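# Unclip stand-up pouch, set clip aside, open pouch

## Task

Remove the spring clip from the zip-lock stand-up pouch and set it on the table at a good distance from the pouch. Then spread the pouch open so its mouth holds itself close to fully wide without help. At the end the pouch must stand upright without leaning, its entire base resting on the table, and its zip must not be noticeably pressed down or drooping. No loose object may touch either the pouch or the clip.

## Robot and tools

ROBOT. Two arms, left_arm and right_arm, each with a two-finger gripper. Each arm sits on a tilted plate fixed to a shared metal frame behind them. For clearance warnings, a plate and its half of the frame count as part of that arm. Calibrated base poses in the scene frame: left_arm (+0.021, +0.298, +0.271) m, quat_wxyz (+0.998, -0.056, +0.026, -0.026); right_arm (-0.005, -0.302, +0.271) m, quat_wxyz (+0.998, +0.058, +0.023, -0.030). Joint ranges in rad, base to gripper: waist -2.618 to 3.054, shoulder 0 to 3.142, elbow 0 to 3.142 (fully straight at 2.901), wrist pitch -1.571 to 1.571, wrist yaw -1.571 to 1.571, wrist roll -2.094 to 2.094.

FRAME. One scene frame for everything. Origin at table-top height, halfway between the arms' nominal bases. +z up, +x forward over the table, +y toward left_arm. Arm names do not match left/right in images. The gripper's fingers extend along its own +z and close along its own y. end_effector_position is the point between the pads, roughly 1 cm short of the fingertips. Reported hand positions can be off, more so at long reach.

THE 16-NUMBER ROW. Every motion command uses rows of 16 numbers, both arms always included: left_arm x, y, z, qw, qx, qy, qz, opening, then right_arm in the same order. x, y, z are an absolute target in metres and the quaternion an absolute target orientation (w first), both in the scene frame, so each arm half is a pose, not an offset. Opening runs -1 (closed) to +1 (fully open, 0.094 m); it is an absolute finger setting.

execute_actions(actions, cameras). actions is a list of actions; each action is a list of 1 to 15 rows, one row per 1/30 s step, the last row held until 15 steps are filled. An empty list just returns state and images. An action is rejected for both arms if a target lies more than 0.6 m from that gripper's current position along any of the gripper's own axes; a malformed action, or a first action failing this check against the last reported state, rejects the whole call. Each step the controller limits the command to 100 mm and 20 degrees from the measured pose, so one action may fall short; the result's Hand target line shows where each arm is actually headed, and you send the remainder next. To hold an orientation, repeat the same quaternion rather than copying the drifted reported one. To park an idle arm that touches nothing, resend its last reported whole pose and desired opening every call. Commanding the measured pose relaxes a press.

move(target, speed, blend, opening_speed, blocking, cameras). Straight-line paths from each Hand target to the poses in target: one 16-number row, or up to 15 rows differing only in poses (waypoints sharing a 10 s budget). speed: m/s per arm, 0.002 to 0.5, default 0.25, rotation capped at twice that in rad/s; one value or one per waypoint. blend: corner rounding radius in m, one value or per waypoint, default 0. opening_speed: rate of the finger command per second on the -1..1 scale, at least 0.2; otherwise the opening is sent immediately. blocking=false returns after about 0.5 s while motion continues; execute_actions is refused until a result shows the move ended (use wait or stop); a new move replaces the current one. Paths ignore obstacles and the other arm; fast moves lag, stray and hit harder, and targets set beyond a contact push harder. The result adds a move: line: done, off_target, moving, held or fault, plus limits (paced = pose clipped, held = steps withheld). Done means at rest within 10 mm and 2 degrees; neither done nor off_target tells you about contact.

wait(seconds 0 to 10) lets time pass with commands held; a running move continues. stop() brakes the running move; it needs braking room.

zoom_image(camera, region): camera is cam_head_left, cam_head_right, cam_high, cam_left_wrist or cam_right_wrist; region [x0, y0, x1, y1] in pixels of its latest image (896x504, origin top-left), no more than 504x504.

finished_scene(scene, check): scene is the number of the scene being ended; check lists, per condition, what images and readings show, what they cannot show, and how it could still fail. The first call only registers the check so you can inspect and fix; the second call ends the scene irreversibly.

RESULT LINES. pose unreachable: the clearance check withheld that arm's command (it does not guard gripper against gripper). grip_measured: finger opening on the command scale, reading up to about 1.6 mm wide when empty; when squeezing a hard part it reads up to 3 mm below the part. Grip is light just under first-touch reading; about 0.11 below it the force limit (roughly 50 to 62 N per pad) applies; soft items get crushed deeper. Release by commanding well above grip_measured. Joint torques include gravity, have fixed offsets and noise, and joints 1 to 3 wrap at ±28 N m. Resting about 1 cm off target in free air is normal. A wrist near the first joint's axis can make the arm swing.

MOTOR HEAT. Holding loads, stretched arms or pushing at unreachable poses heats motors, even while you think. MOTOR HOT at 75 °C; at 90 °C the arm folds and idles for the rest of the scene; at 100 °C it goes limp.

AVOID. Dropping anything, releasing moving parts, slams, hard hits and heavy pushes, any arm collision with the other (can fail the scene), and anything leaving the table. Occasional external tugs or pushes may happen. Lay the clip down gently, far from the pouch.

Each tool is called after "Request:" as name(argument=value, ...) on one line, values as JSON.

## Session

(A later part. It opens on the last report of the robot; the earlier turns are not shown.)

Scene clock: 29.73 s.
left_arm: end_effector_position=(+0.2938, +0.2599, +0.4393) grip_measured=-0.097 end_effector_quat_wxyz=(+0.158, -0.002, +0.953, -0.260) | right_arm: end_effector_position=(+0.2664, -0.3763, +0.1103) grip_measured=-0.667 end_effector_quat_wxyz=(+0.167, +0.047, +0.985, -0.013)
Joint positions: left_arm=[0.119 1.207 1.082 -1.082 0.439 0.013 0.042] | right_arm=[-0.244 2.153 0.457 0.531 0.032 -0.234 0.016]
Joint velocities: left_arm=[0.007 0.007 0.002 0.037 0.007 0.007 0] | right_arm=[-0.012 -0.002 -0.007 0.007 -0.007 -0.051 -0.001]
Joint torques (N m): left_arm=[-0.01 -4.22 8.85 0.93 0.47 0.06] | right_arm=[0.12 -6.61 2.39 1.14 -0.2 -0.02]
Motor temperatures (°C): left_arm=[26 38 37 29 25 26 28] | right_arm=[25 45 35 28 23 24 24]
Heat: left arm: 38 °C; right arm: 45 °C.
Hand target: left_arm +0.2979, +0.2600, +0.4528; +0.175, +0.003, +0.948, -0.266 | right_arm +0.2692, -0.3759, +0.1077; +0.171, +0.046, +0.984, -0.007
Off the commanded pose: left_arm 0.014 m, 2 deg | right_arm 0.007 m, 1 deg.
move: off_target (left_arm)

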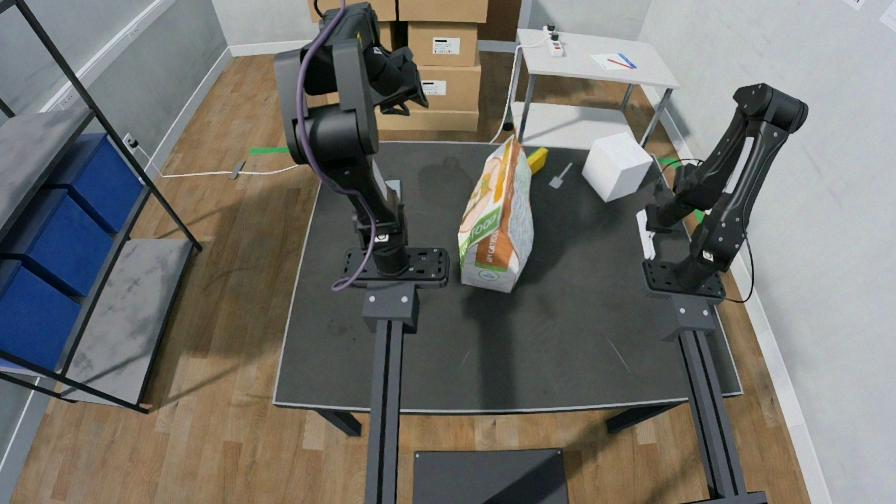

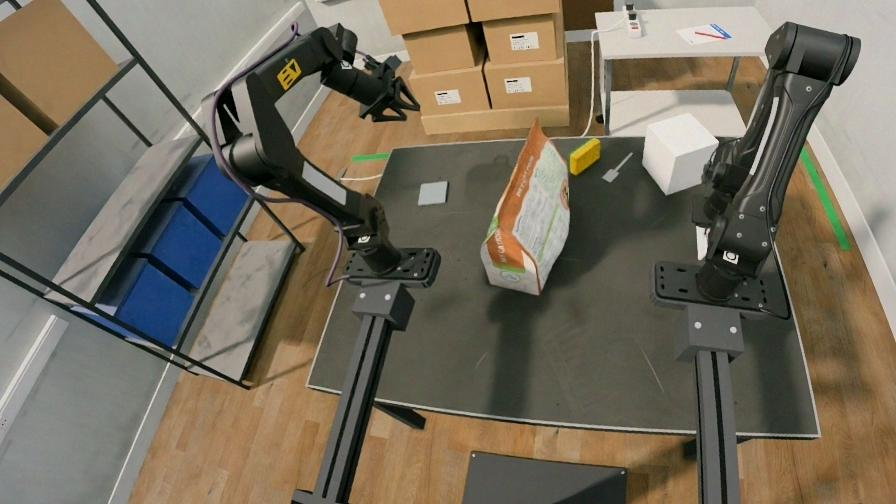

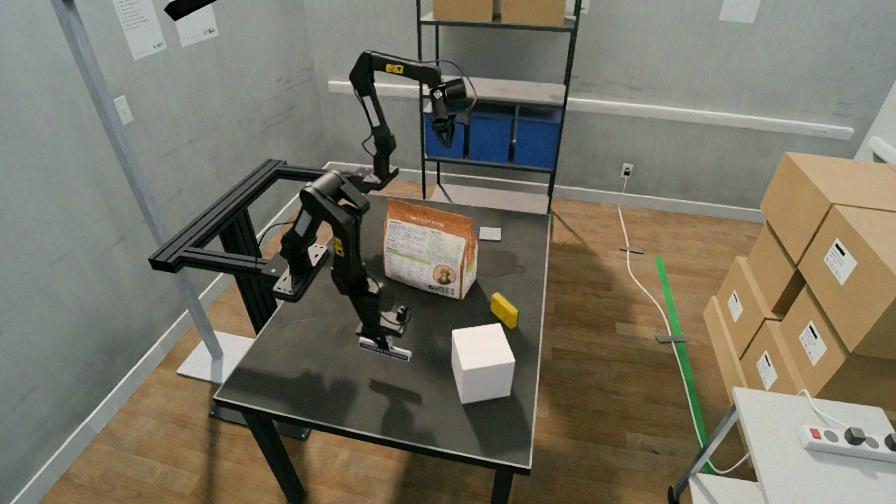

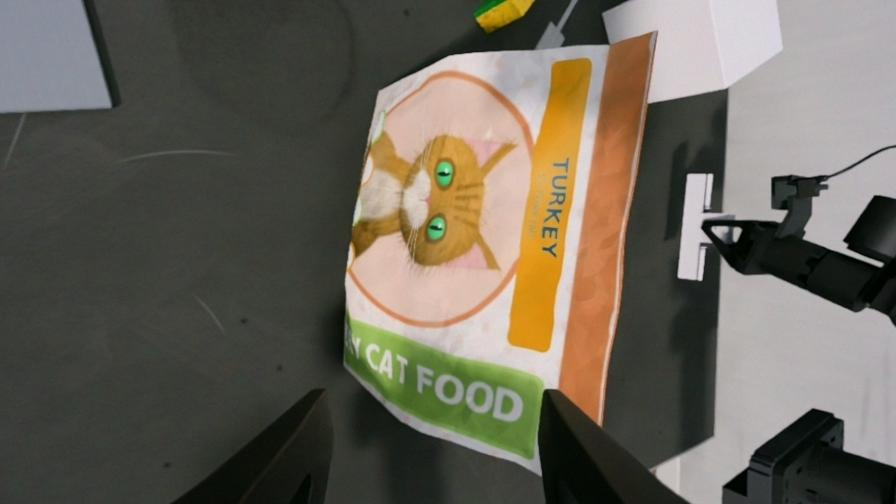

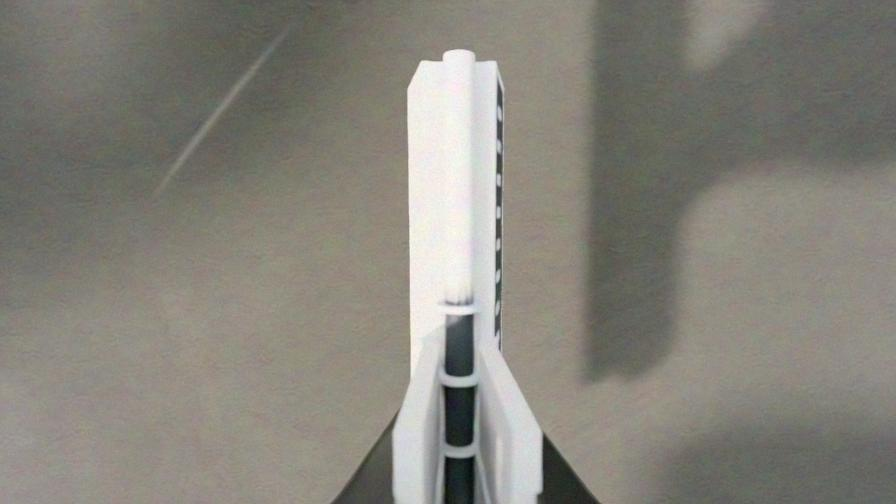

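Request:
move(target=[[0.298,0.26,0.453,0.175,0.003,0.9475,-0.266,-0.1,0.26,-0.375,0.07,0.174,0.0454,0.983,-0.008,-1]], speed=0.06)

Request:
zoom_image(camera="cam_high", region=[300, 280, 450, 400])

Scene clock: 31.33 s.
left_arm: end_effector_position=(+0.2938, +0.2599, +0.4393) grip_measured=-0.097 end_effector_quat_wxyz=(+0.158, -0.002, +0.953, -0.260) | right_arm: end_effector_position=(+0.2599, -0.3766, +0.0724) grip_measured=-0.667 end_effector_quat_wxyz=(+0.172, +0.047, +0.984, -0.014)
Joint positions: left_arm=[0.119 1.207 1.082 -1.082 0.439 0.013 0.042] | right_arm=[-0.271 2.379 0.479 0.747 0.021 -0.26 0.016]
Joint velocities: left_arm=[0.002 -0.002 -0.012 -0.007 0.037 0.007 0] | right_arm=[0.002 0.017 -0.002 -0.037 -0.007 0.022 0]
Joint torques (N m): left_arm=[-0.03 -4.21 8.87 0.94 0.47 0.06] | right_arm=[0.18 -7.08 0.87 1.17 -0.2 -0.03]
Motor temperatures (°C): left_arm=[26 38 37 29 25 26 28] | right_arm=[25 45 34 29 23 24 24]
Heat: left arm: 38 °C; right arm: 45 °C.
Hand target: left_arm +0.2979, +0.2600, +0.4528; +0.175, +0.003, +0.948, -0.266 | right_arm +0.2597, -0.3750, +0.0693; +0.174, +0.046, +0.984, -0.008
Off the commanded pose: left_arm 0.014 m, 2 deg | right_arm 0.003 m, 1 deg.
move: off_target (left_arm)

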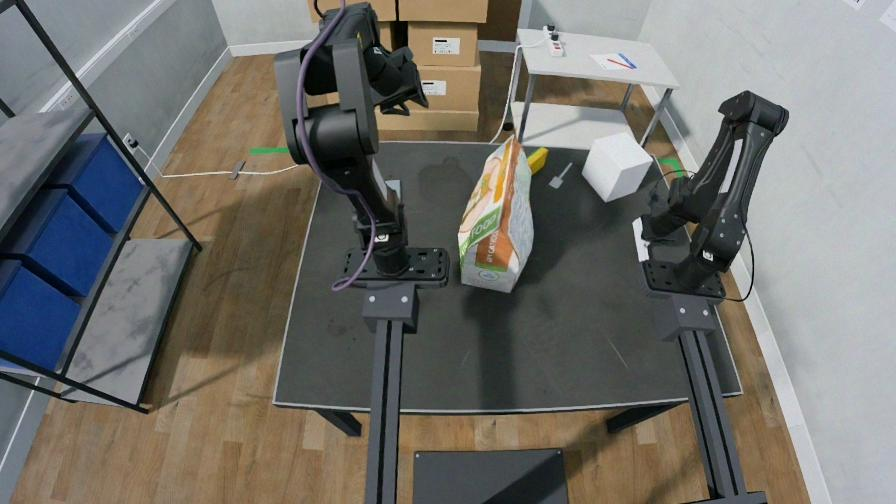

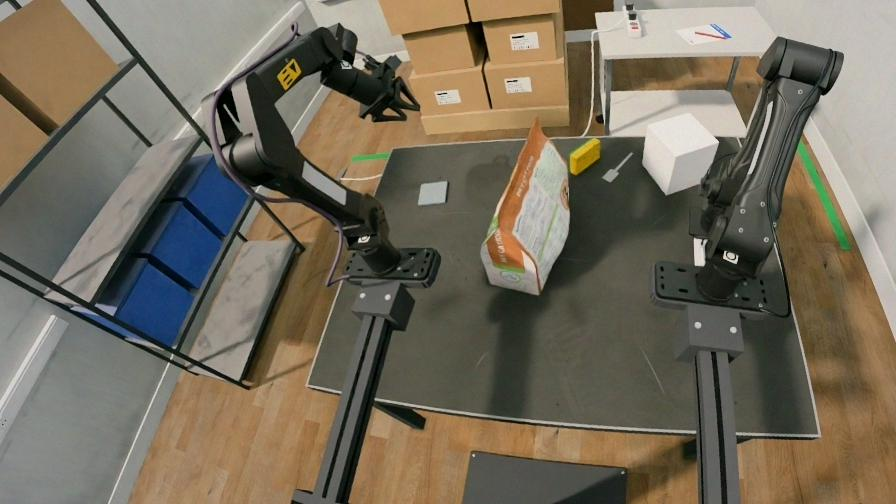

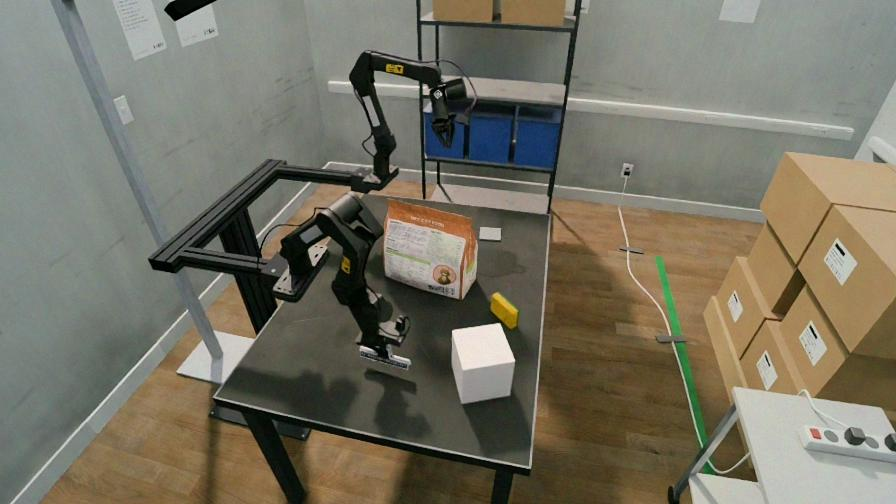

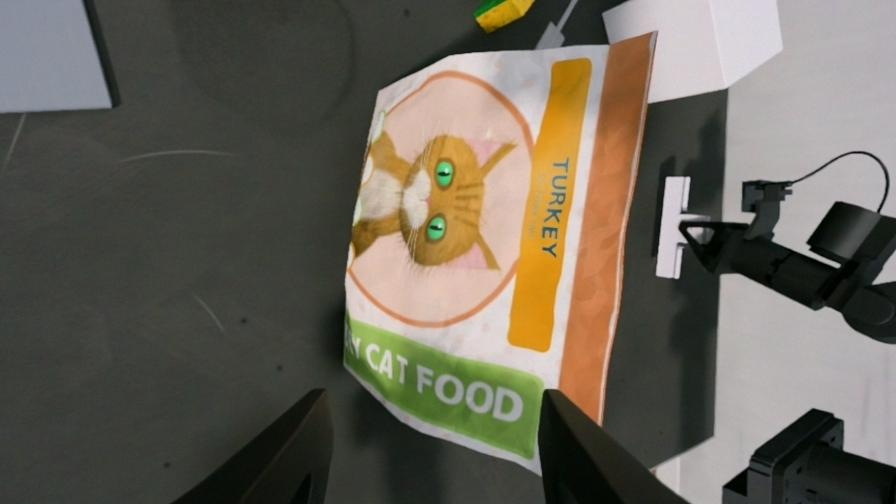

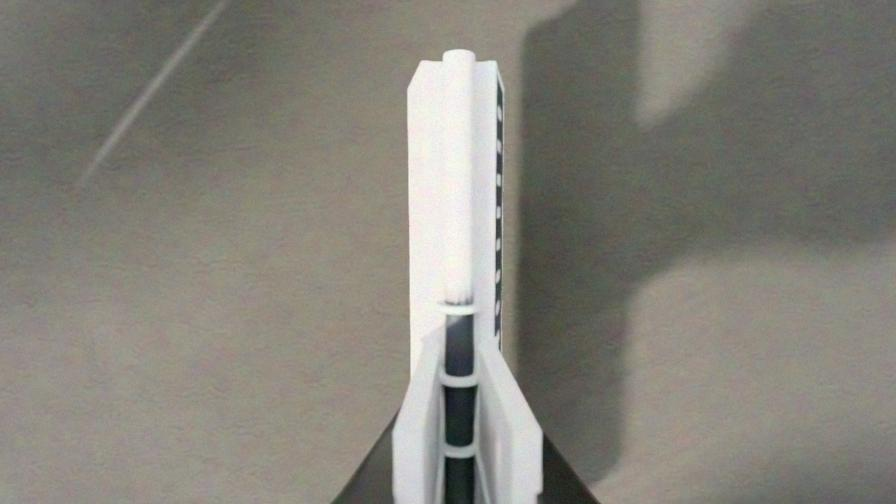

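Scaled by 3.360 from the camera's 896x504 image, which has a finer 1280x720 frame.

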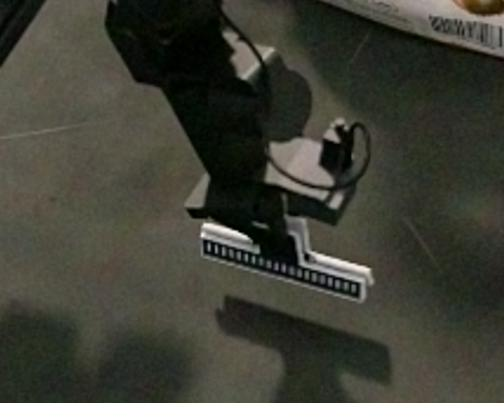

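Request:
move(target=[[0.298,0.26,0.453,0.175,0.003,0.9475,-0.266,-0.1,0.26,-0.375,0.047,0.174,0.0454,0.983,-0.008,-1]], speed=0.04, cameras=["cam_high"])

Request:
zoom_image(camera="cam_high", region=[300, 280, 450, 400])

Scene clock: 32.87 s.
left_arm: end_effector_position=(+0.2937, +0.2599, +0.4393) grip_measured=-0.097 end_effector_quat_wxyz=(+0.158, -0.002, +0.953, -0.260) | right_arm: end_effector_position=(+0.2600, -0.3765, +0.0502) grip_measured=-0.667 end_effector_quat_wxyz=(+0.172, +0.046, +0.984, -0.014)
Joint positions: left_arm=[0.119 1.207 1.082 -1.082 0.439 0.013 0.042] | right_arm=[-0.28 2.5 0.526 0.822 0.017 -0.269 0.016]
Joint velocities: left_arm=[-0.012 0.007 -0.012 0.066 0.051 0.051 0.001] | right_arm=[-0.007 -0.002 -0.012 -0.022 -0.007 0.037 -0.001]
Joint torques (N m): left_arm=[-0.05 -4.23 8.83 0.93 0.48 0.06] | right_arm=[0.17 -7.28 0.51 1.17 -0.2 -0.03]
Motor temperatures (°C): left_arm=[26 38 37 29 25 26 28] | right_arm=[25 44 34 29 23 24 24]
Heat: left arm: 38 °C; right arm: 44 °C.
Hand target: left_arm +0.2978, +0.2600, +0.4528; +0.175, +0.003, +0.948, -0.266 | right_arm +0.2597, -0.3749, +0.0468; +0.174, +0.045, +0.984, -0.008
Off the commanded pose: left_arm 0.014 m, 2 deg | right_arm 0.004 m, 1 deg.
move: off_target (left_arm)
Images, in order (width x height): cam_high 896x504.

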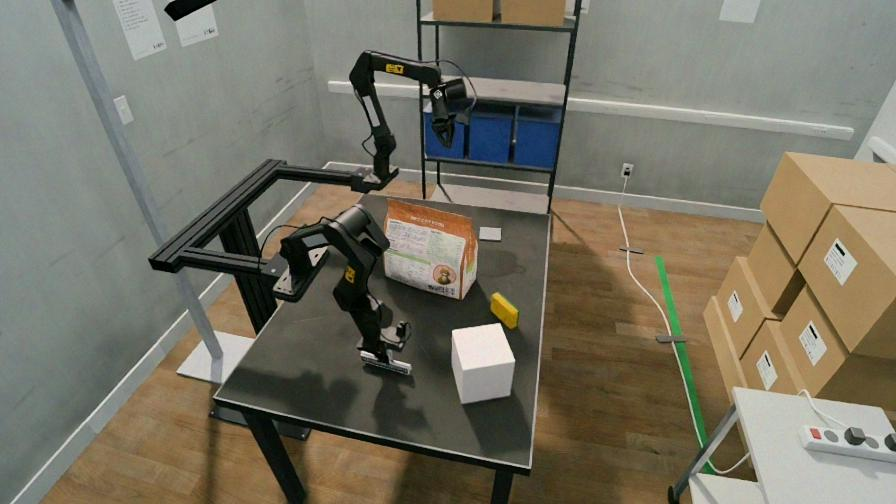

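Scaled by 3.360 from the camera's 896x504 image, which has a finer 1280x720 frame.

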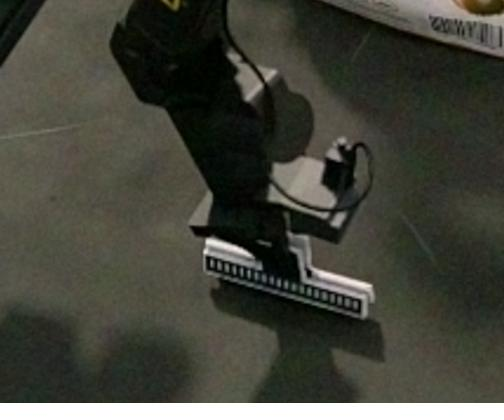

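Request:
move(target=[[0.298,0.26,0.453,0.175,0.003,0.9475,-0.266,-0.1,0.26,-0.375,0.034,0.174,0.0454,0.983,-0.008,-1]], speed=0.03, cameras=["cam_high"])

Request:
zoom_image(camera="cam_high", region=[300, 280, 450, 400])

Scene clock: 33.80 s.
left_arm: end_effector_position=(+0.2937, +0.2599, +0.4393) grip_measured=-0.097 end_effector_quat_wxyz=(+0.158, -0.002, +0.953, -0.260) | right_arm: end_effector_position=(+0.2597, -0.3765, +0.0376) grip_measured=-0.667 end_effector_quat_wxyz=(+0.170, +0.047, +0.984, -0.014)
Joint positions: left_arm=[0.119 1.207 1.082 -1.082 0.439 0.013 0.042] | right_arm=[-0.286 2.563 0.556 0.85 0.016 -0.273 0.016]
Joint velocities: left_arm=[0.002 0.017 0.007 0.037 -0.051 0.007 0] | right_arm=[0.017 0.002 0.007 -0.081 -0.051 0.037 0]
Joint torques (N m): left_arm=[-0.03 -4.21 8.84 0.94 0.47 0.06] | right_arm=[0.17 -7.16 0.42 1.24 -0.21 -0.03]
Motor temperatures (°C): left_arm=[26 38 37 29 25 26 28] | right_arm=[25 44 34 29 23 24 24]
Heat: left arm: 38 °C; right arm: 44 °C.
Hand target: left_arm +0.2979, +0.2600, +0.4528; +0.175, +0.003, +0.948, -0.266 | right_arm +0.2598, -0.3749, +0.0340; +0.174, +0.045, +0.984, -0.008
Off the commanded pose: left_arm 0.014 m, 2 deg | right_arm 0.004 m, 1 deg.
move: off_target (left_arm)
Images, in order (width x height): cam_high 896x504.

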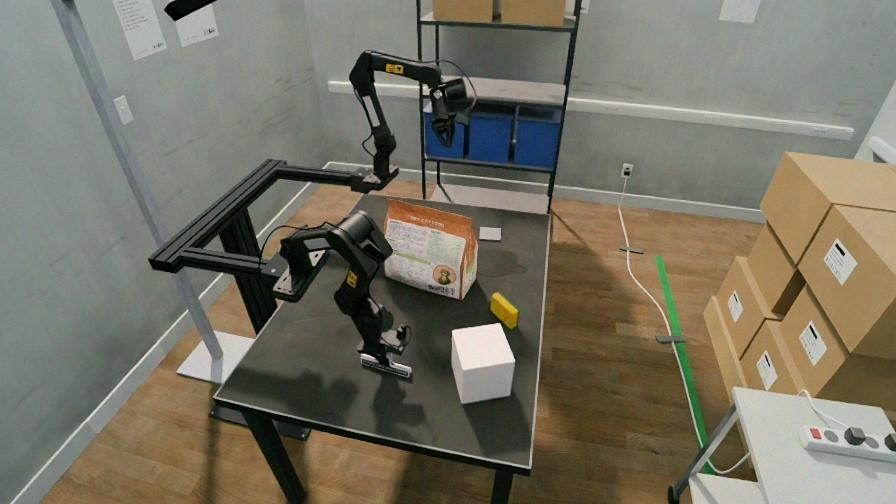

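Scaled by 3.360 from the camera's 896x504 image, which has a finer 1280x720 frame.

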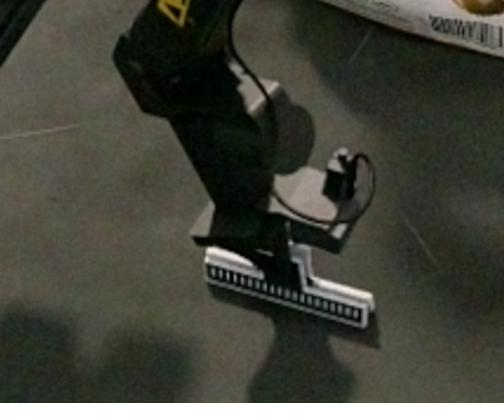

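Request:
move(target=[[0.298,0.26,0.453,0.175,0.003,0.9475,-0.266,-0.1,0.26,-0.375,0.026,0.174,0.0454,0.983,-0.008,-1]], speed=0.03, cameras=["cam_high"])

Request:
zoom_image(camera="cam_high", region=[300, 280, 450, 400])

Scene clock: 34.80 s.
left_arm: end_effector_position=(+0.2937, +0.2599, +0.4393) grip_measured=-0.097 end_effector_quat_wxyz=(+0.158, -0.002, +0.953, -0.260) | right_arm: end_effector_position=(+0.2630, -0.3771, +0.0368) grip_measured=-0.668 end_effector_quat_wxyz=(+0.178, +0.046, +0.983, -0.015)
Joint positions: left_arm=[0.119 1.207 1.082 -1.082 0.439 0.013 0.042] | right_arm=[-0.286 2.575 0.56 0.874 0.013 -0.275 0.016]
Joint velocities: left_arm=[-0.037 -0.007 -0.017 0.066 -0.007 0.007 -0.001] | right_arm=[-0.007 -0.002 -0.007 -0.066 -0.037 -0.095 0.001]
Joint torques (N m): left_arm=[-0.02 -4.23 8.85 0.95 0.48 0.07] | right_arm=[-0.1 -5.01 1.69 1.2 -0.2 -0.05]
Motor temperatures (°C): left_arm=[26 38 37 29 25 26 28] | right_arm=[25 44 34 29 23 24 24]
Heat: left arm: 38 °C; right arm: 44 °C.
Hand target: left_arm +0.2979, +0.2600, +0.4528; +0.175, +0.003, +0.948, -0.266 | right_arm +0.2594, -0.3748, +0.0264; +0.174, +0.045, +0.984, -0.008
Off the commanded pose: left_arm 0.014 m, 2 deg | right_arm 0.011 m, 1 deg.
move: off_target (left_arm, right_arm)
Images, in order (width x height): cam_high 896x504.

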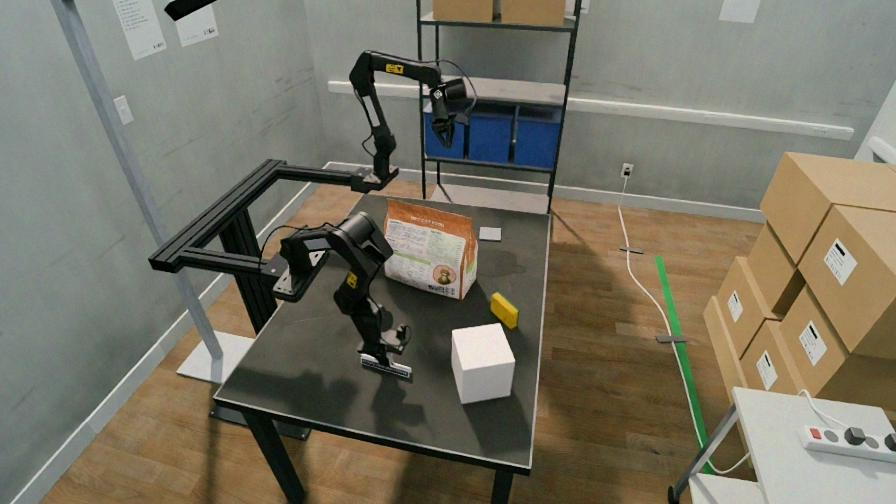

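Scaled by 3.360 from the camera's 896x504 image, which has a finer 1280x720 frame.

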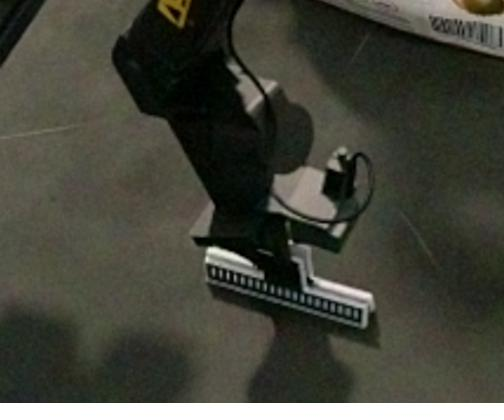

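Request:
move(target=[[0.298,0.26,0.453,0.175,0.003,0.9475,-0.266,-0.1,0.26,-0.375,0.029,0.174,0.0454,0.983,-0.008,0.7]], speed=0.03, opening_speed=0.6)

Request:
zoom_image(camera="cam_high", region=[300, 280, 450, 400])

Scene clock: 38.03 s.
left_arm: end_effector_position=(+0.2937, +0.2599, +0.4393) grip_measured=-0.097 end_effector_quat_wxyz=(+0.158, -0.002, +0.953, -0.260) | right_arm: end_effector_position=(+0.2644, -0.3791, +0.0343) grip_measured=+0.698 end_effector_quat_wxyz=(+0.180, +0.048, +0.982, -0.016)
Joint positions: left_arm=[0.119 1.207 1.082 -1.082 0.439 0.013 0.042] | right_arm=[-0.291 2.588 0.57 0.882 0.013 -0.277 0.08]
Joint velocities: left_arm=[-0.022 -0.022 -0.007 -0.066 -0.007 -0.066 0] | right_arm=[-0.017 -0.002 0.012 -0.051 -0.022 0.037 0.001]
Joint torques (N m): left_arm=[-0.05 -4.19 8.84 0.95 0.48 0.08] | right_arm=[0.39 -7.3 0.24 1.04 -0.2 -0.01]
Motor temperatures (°C): left_arm=[26 38 37 29 25 26 28] | right_arm=[25 44 34 29 23 24 24]
Heat: left arm: 38 °C; right arm: 44 °C.
Hand target: left_arm +0.2979, +0.2600, +0.4528; +0.175, +0.003, +0.948, -0.266 | right_arm +0.2599, -0.3751, +0.0292; +0.174, +0.046, +0.984, -0.008
Off the commanded pose: left_arm 0.014 m, 2 deg | right_arm 0.008 m, 1 deg.
move: off_target (left_arm)

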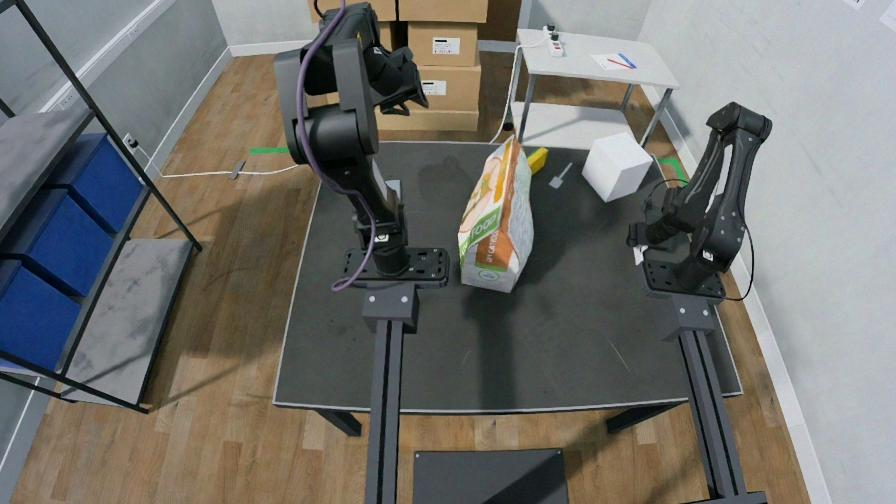

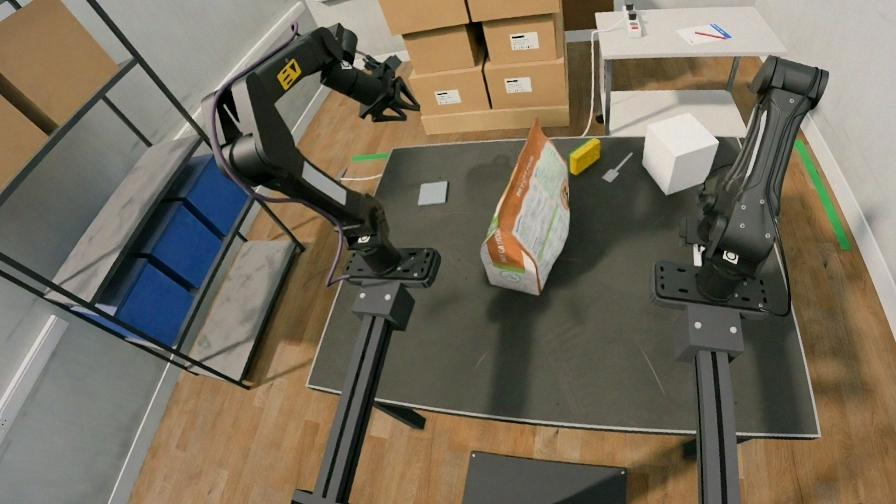

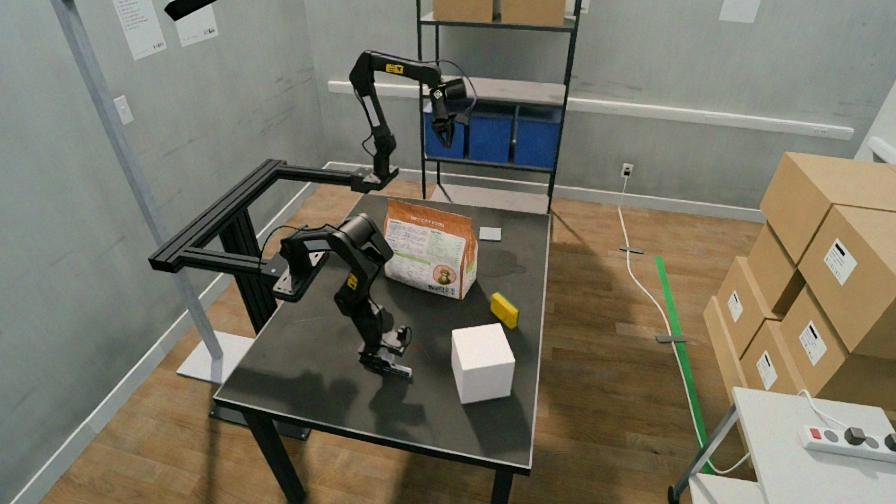

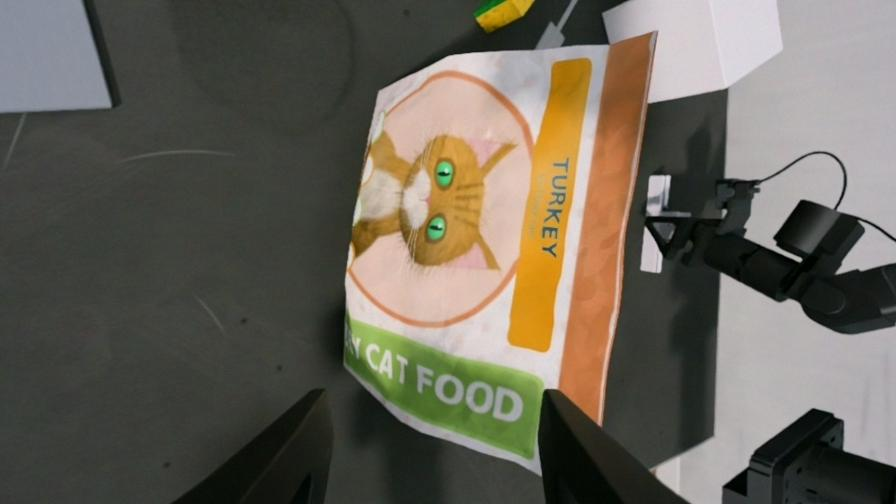

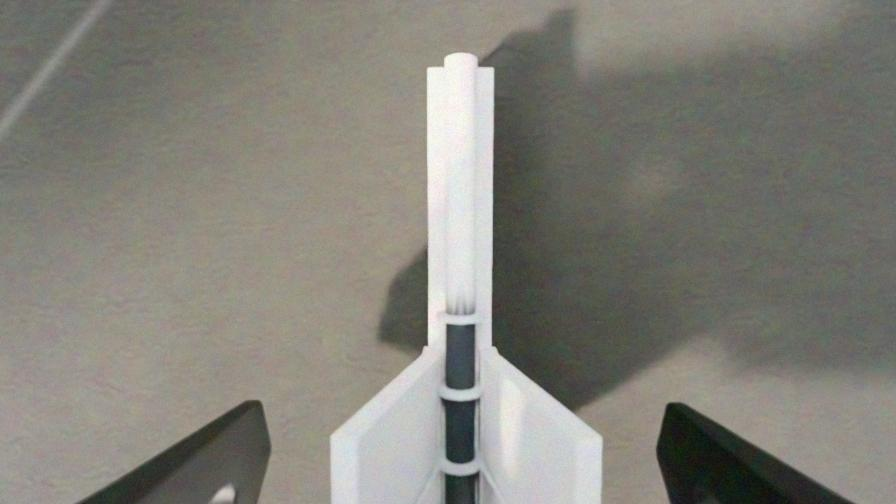

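Scaled by 3.360 from the camera's 896x504 image, which has a finer 1280x720 frame.

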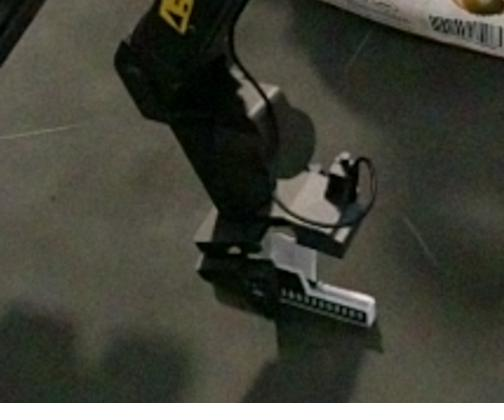

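Request:
move(target=[[0.298,0.26,0.453,0.175,0.003,0.9475,-0.266,-0.1,0.26,-0.377,0.15,0.174,0.0454,0.983,-0.008,0.7],[0.298,0.26,0.453,0.175,0.003,0.9475,-0.266,-0.1,0.25,-0.3,0.42,0.174,0.0454,0.983,-0.008,0.7],[0.298,0.26,0.453,0.175,0.003,0.9475,-0.266,-0.1,0.25,0.028,0.445,0.174,0.0454,0.983,-0.008,0.7]], speed=[0.1,0.25,0.25], blend=0.04)

Request:
zoom_image(camera="cam_high", region=[300, 200, 500, 400])

Request:
zoom_image(camera="cam_right_wrist", region=[300, 0, 560, 500])

Scene clock: 43.03 s.
left_arm: end_effector_position=(+0.2937, +0.2599, +0.4393) grip_measured=-0.097 end_effector_quat_wxyz=(+0.158, -0.002, +0.953, -0.260) | right_arm: end_effector_position=(+0.2374, +0.0285, +0.4487) grip_measured=+0.698 end_effector_quat_wxyz=(+0.169, +0.042, +0.985, +0.000)
Joint positions: left_arm=[0.119 1.207 1.082 -1.082 0.439 0.013 0.042] | right_arm=[1.202 2.108 2.013 -1.429 0.401 1.199 0.08]
Joint velocities: left_arm=[-0.012 0.007 -0.012 -0.022 -0.051 -0.007 -0.001] | right_arm=[0.012 -0.002 0.007 -0.081 -0.022 -0.037 0]
Joint torques (N m): left_arm=[-0.02 -4.21 8.8 0.95 0.48 0.07] | right_arm=[0.75 -10.21 8.69 0.33 0.39 0.07]
Motor temperatures (°C): left_arm=[26 38 37 29 25 26 28] | right_arm=[25 44 34 29 23 24 24]
Heat: left arm: 38 °C; right arm: 44 °C.
Hand target: left_arm +0.2979, +0.2600, +0.4528; +0.175, +0.003, +0.948, -0.266 | right_arm +0.2416, +0.0285, +0.4487; +0.178, +0.045, +0.983, -0.008
Off the commanded pose: left_arm 0.014 m, 2 deg | right_arm 0.013 m, 1 deg.
move: off_target (left_arm, right_arm)

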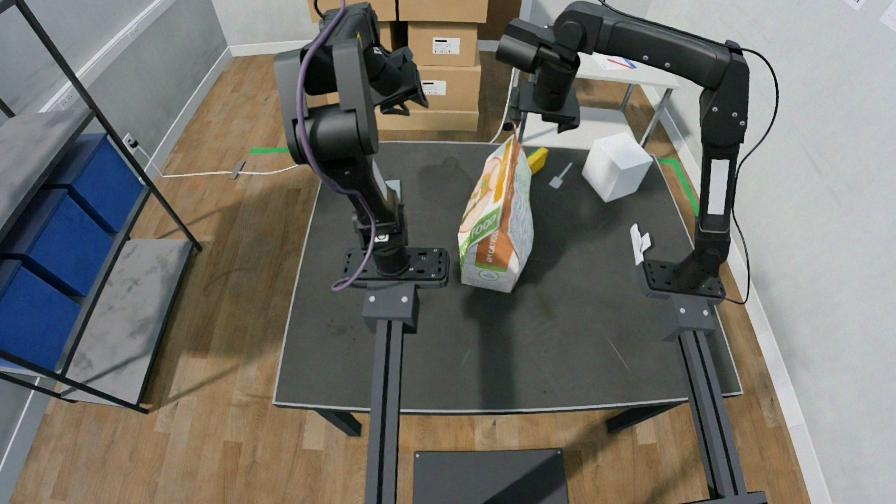

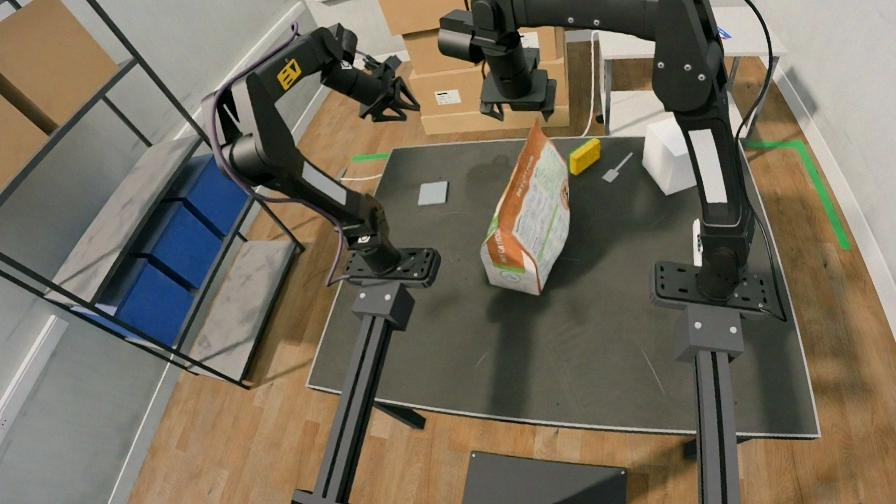

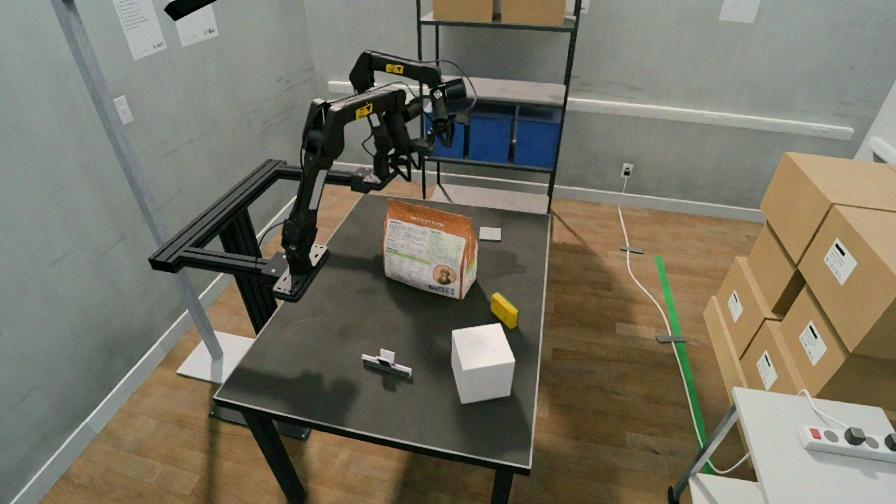

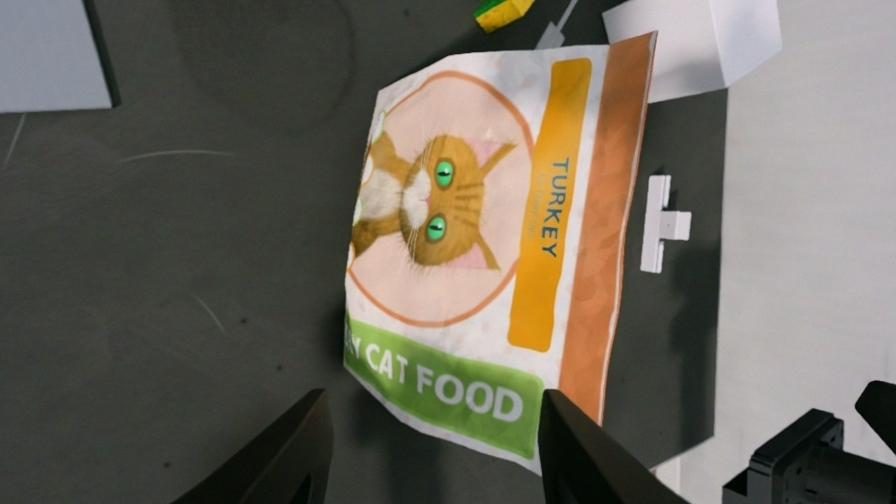

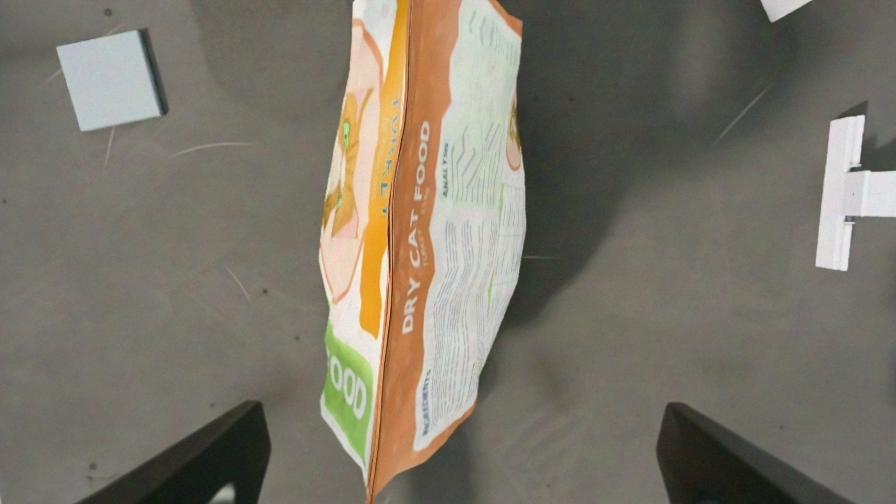

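Scaled by 2.520 from the camera's 896x504 image, which has a finer 1280x720 frame.

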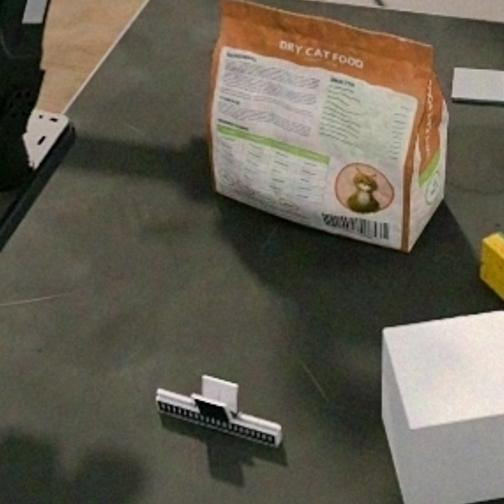

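Scaled by 1.008 from the camera's 896x504 image, which has a finer 1280x720 frame.

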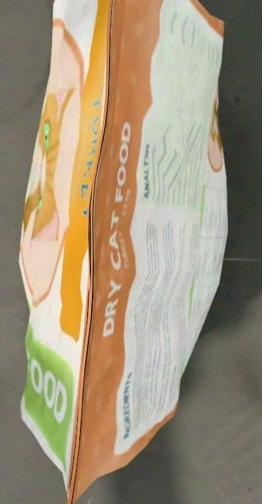

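Request:
zoom_image(camera="cam_right_wrist", region=[340, 100, 460, 300])

Request:
zoom_image(camera="cam_right_wrist", region=[330, 350, 450, 504])

Request:
zoom_image(camera="cam_right_wrist", region=[350, 0, 470, 120])

Scaled by 2.520 from the camera's 896x504 image, which has a finer 1280x720 frame.

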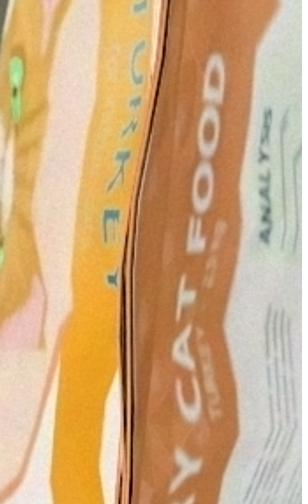

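Scaled by 3.273 from the camera's 896x504 image, which has a finer 1280x720 frame.

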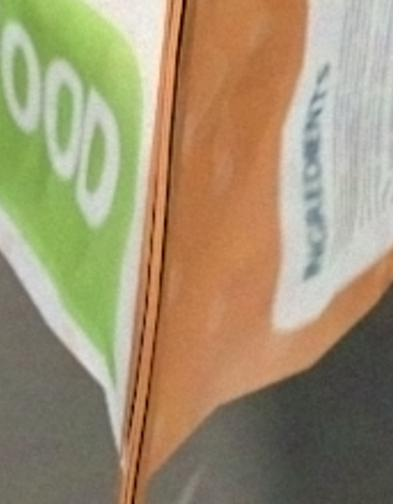

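Scaled by 4.200 from the camera's 896x504 image, which has a finer 1280x720 frame.

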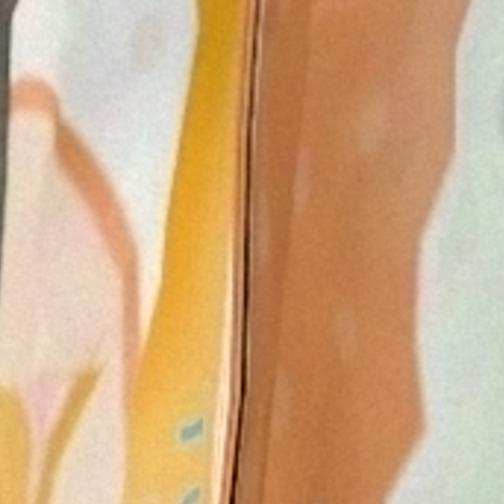

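Request:
move(target=[[0.25,0.2,0.45,0.175,0.003,0.9475,-0.266,-0.1,0.405,0.034,0.39,0.1735,0.0867,0.98,-0.0153,0.0],[0.17,0.085,0.41,0.1735,0.0867,0.98,-0.0153,0,0.41,0.034,0.38,0.1735,0.0867,0.98,-0.0153,0.0]], speed=0.2)

Request:
zoom_image(camera="cam_high", region=[350, 130, 500, 250])

every target must give the same left_gripper/opening; nothing of the call was run
Scene clock: 44.80 s.
left_arm: end_effector_position=(+0.2937, +0.2599, +0.4393) grip_measured=-0.097 end_effector_quat_wxyz=(+0.158, -0.002, +0.953, -0.260) | right_arm: end_effector_position=(+0.2373, +0.0284, +0.4487) grip_measured=+0.698 end_effector_quat_wxyz=(+0.169, +0.043, +0.985, +0.000)
Joint positions: left_arm=[0.119 1.207 1.082 -1.082 0.439 0.013 0.042] | right_arm=[1.202 2.108 2.013 -1.43 0.401 1.199 0.08]
Joint velocities: left_arm=[0.002 0.027 -0.002 -0.007 -0.007 0.007 0.001] | right_arm=[0.032 0.002 0.012 -0.007 0.007 0.007 -0.001]
Joint torques (N m): left_arm=[-0.06 -4.19 8.85 0.94 0.48 0.06] | right_arm=[0.76 -10.21 8.65 0.34 0.38 0.07]
Motor temperatures (°C): left_arm=[26 38 38 29 25 26 28] | right_arm=[25 44 34 28 23 24 24]
Heat: left arm: 38 °C; right arm: 44 °C.
Hand target: left_arm +0.2979, +0.2600, +0.4528; +0.175, +0.003, +0.948, -0.266 | right_arm +0.2416, +0.0285, +0.4487; +0.177, +0.045, +0.983, -0.008
Tool commands: left_gripper/opening=-0.1 right_gripper/opening=+0.7
Off the commanded pose: left_arm 0.014 m, 2 deg | right_arm 0.013 m, 1 deg.

Scaled by 3.360 from the camera's 896x504 image, which has a finer 1280x720 frame.

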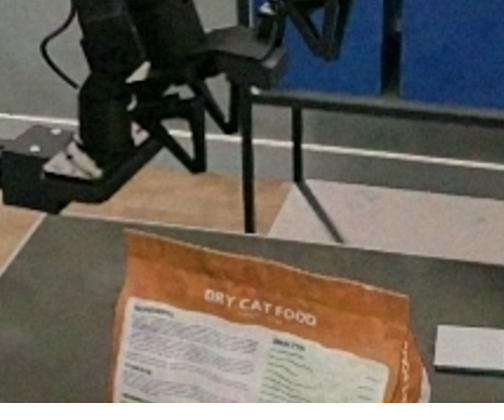

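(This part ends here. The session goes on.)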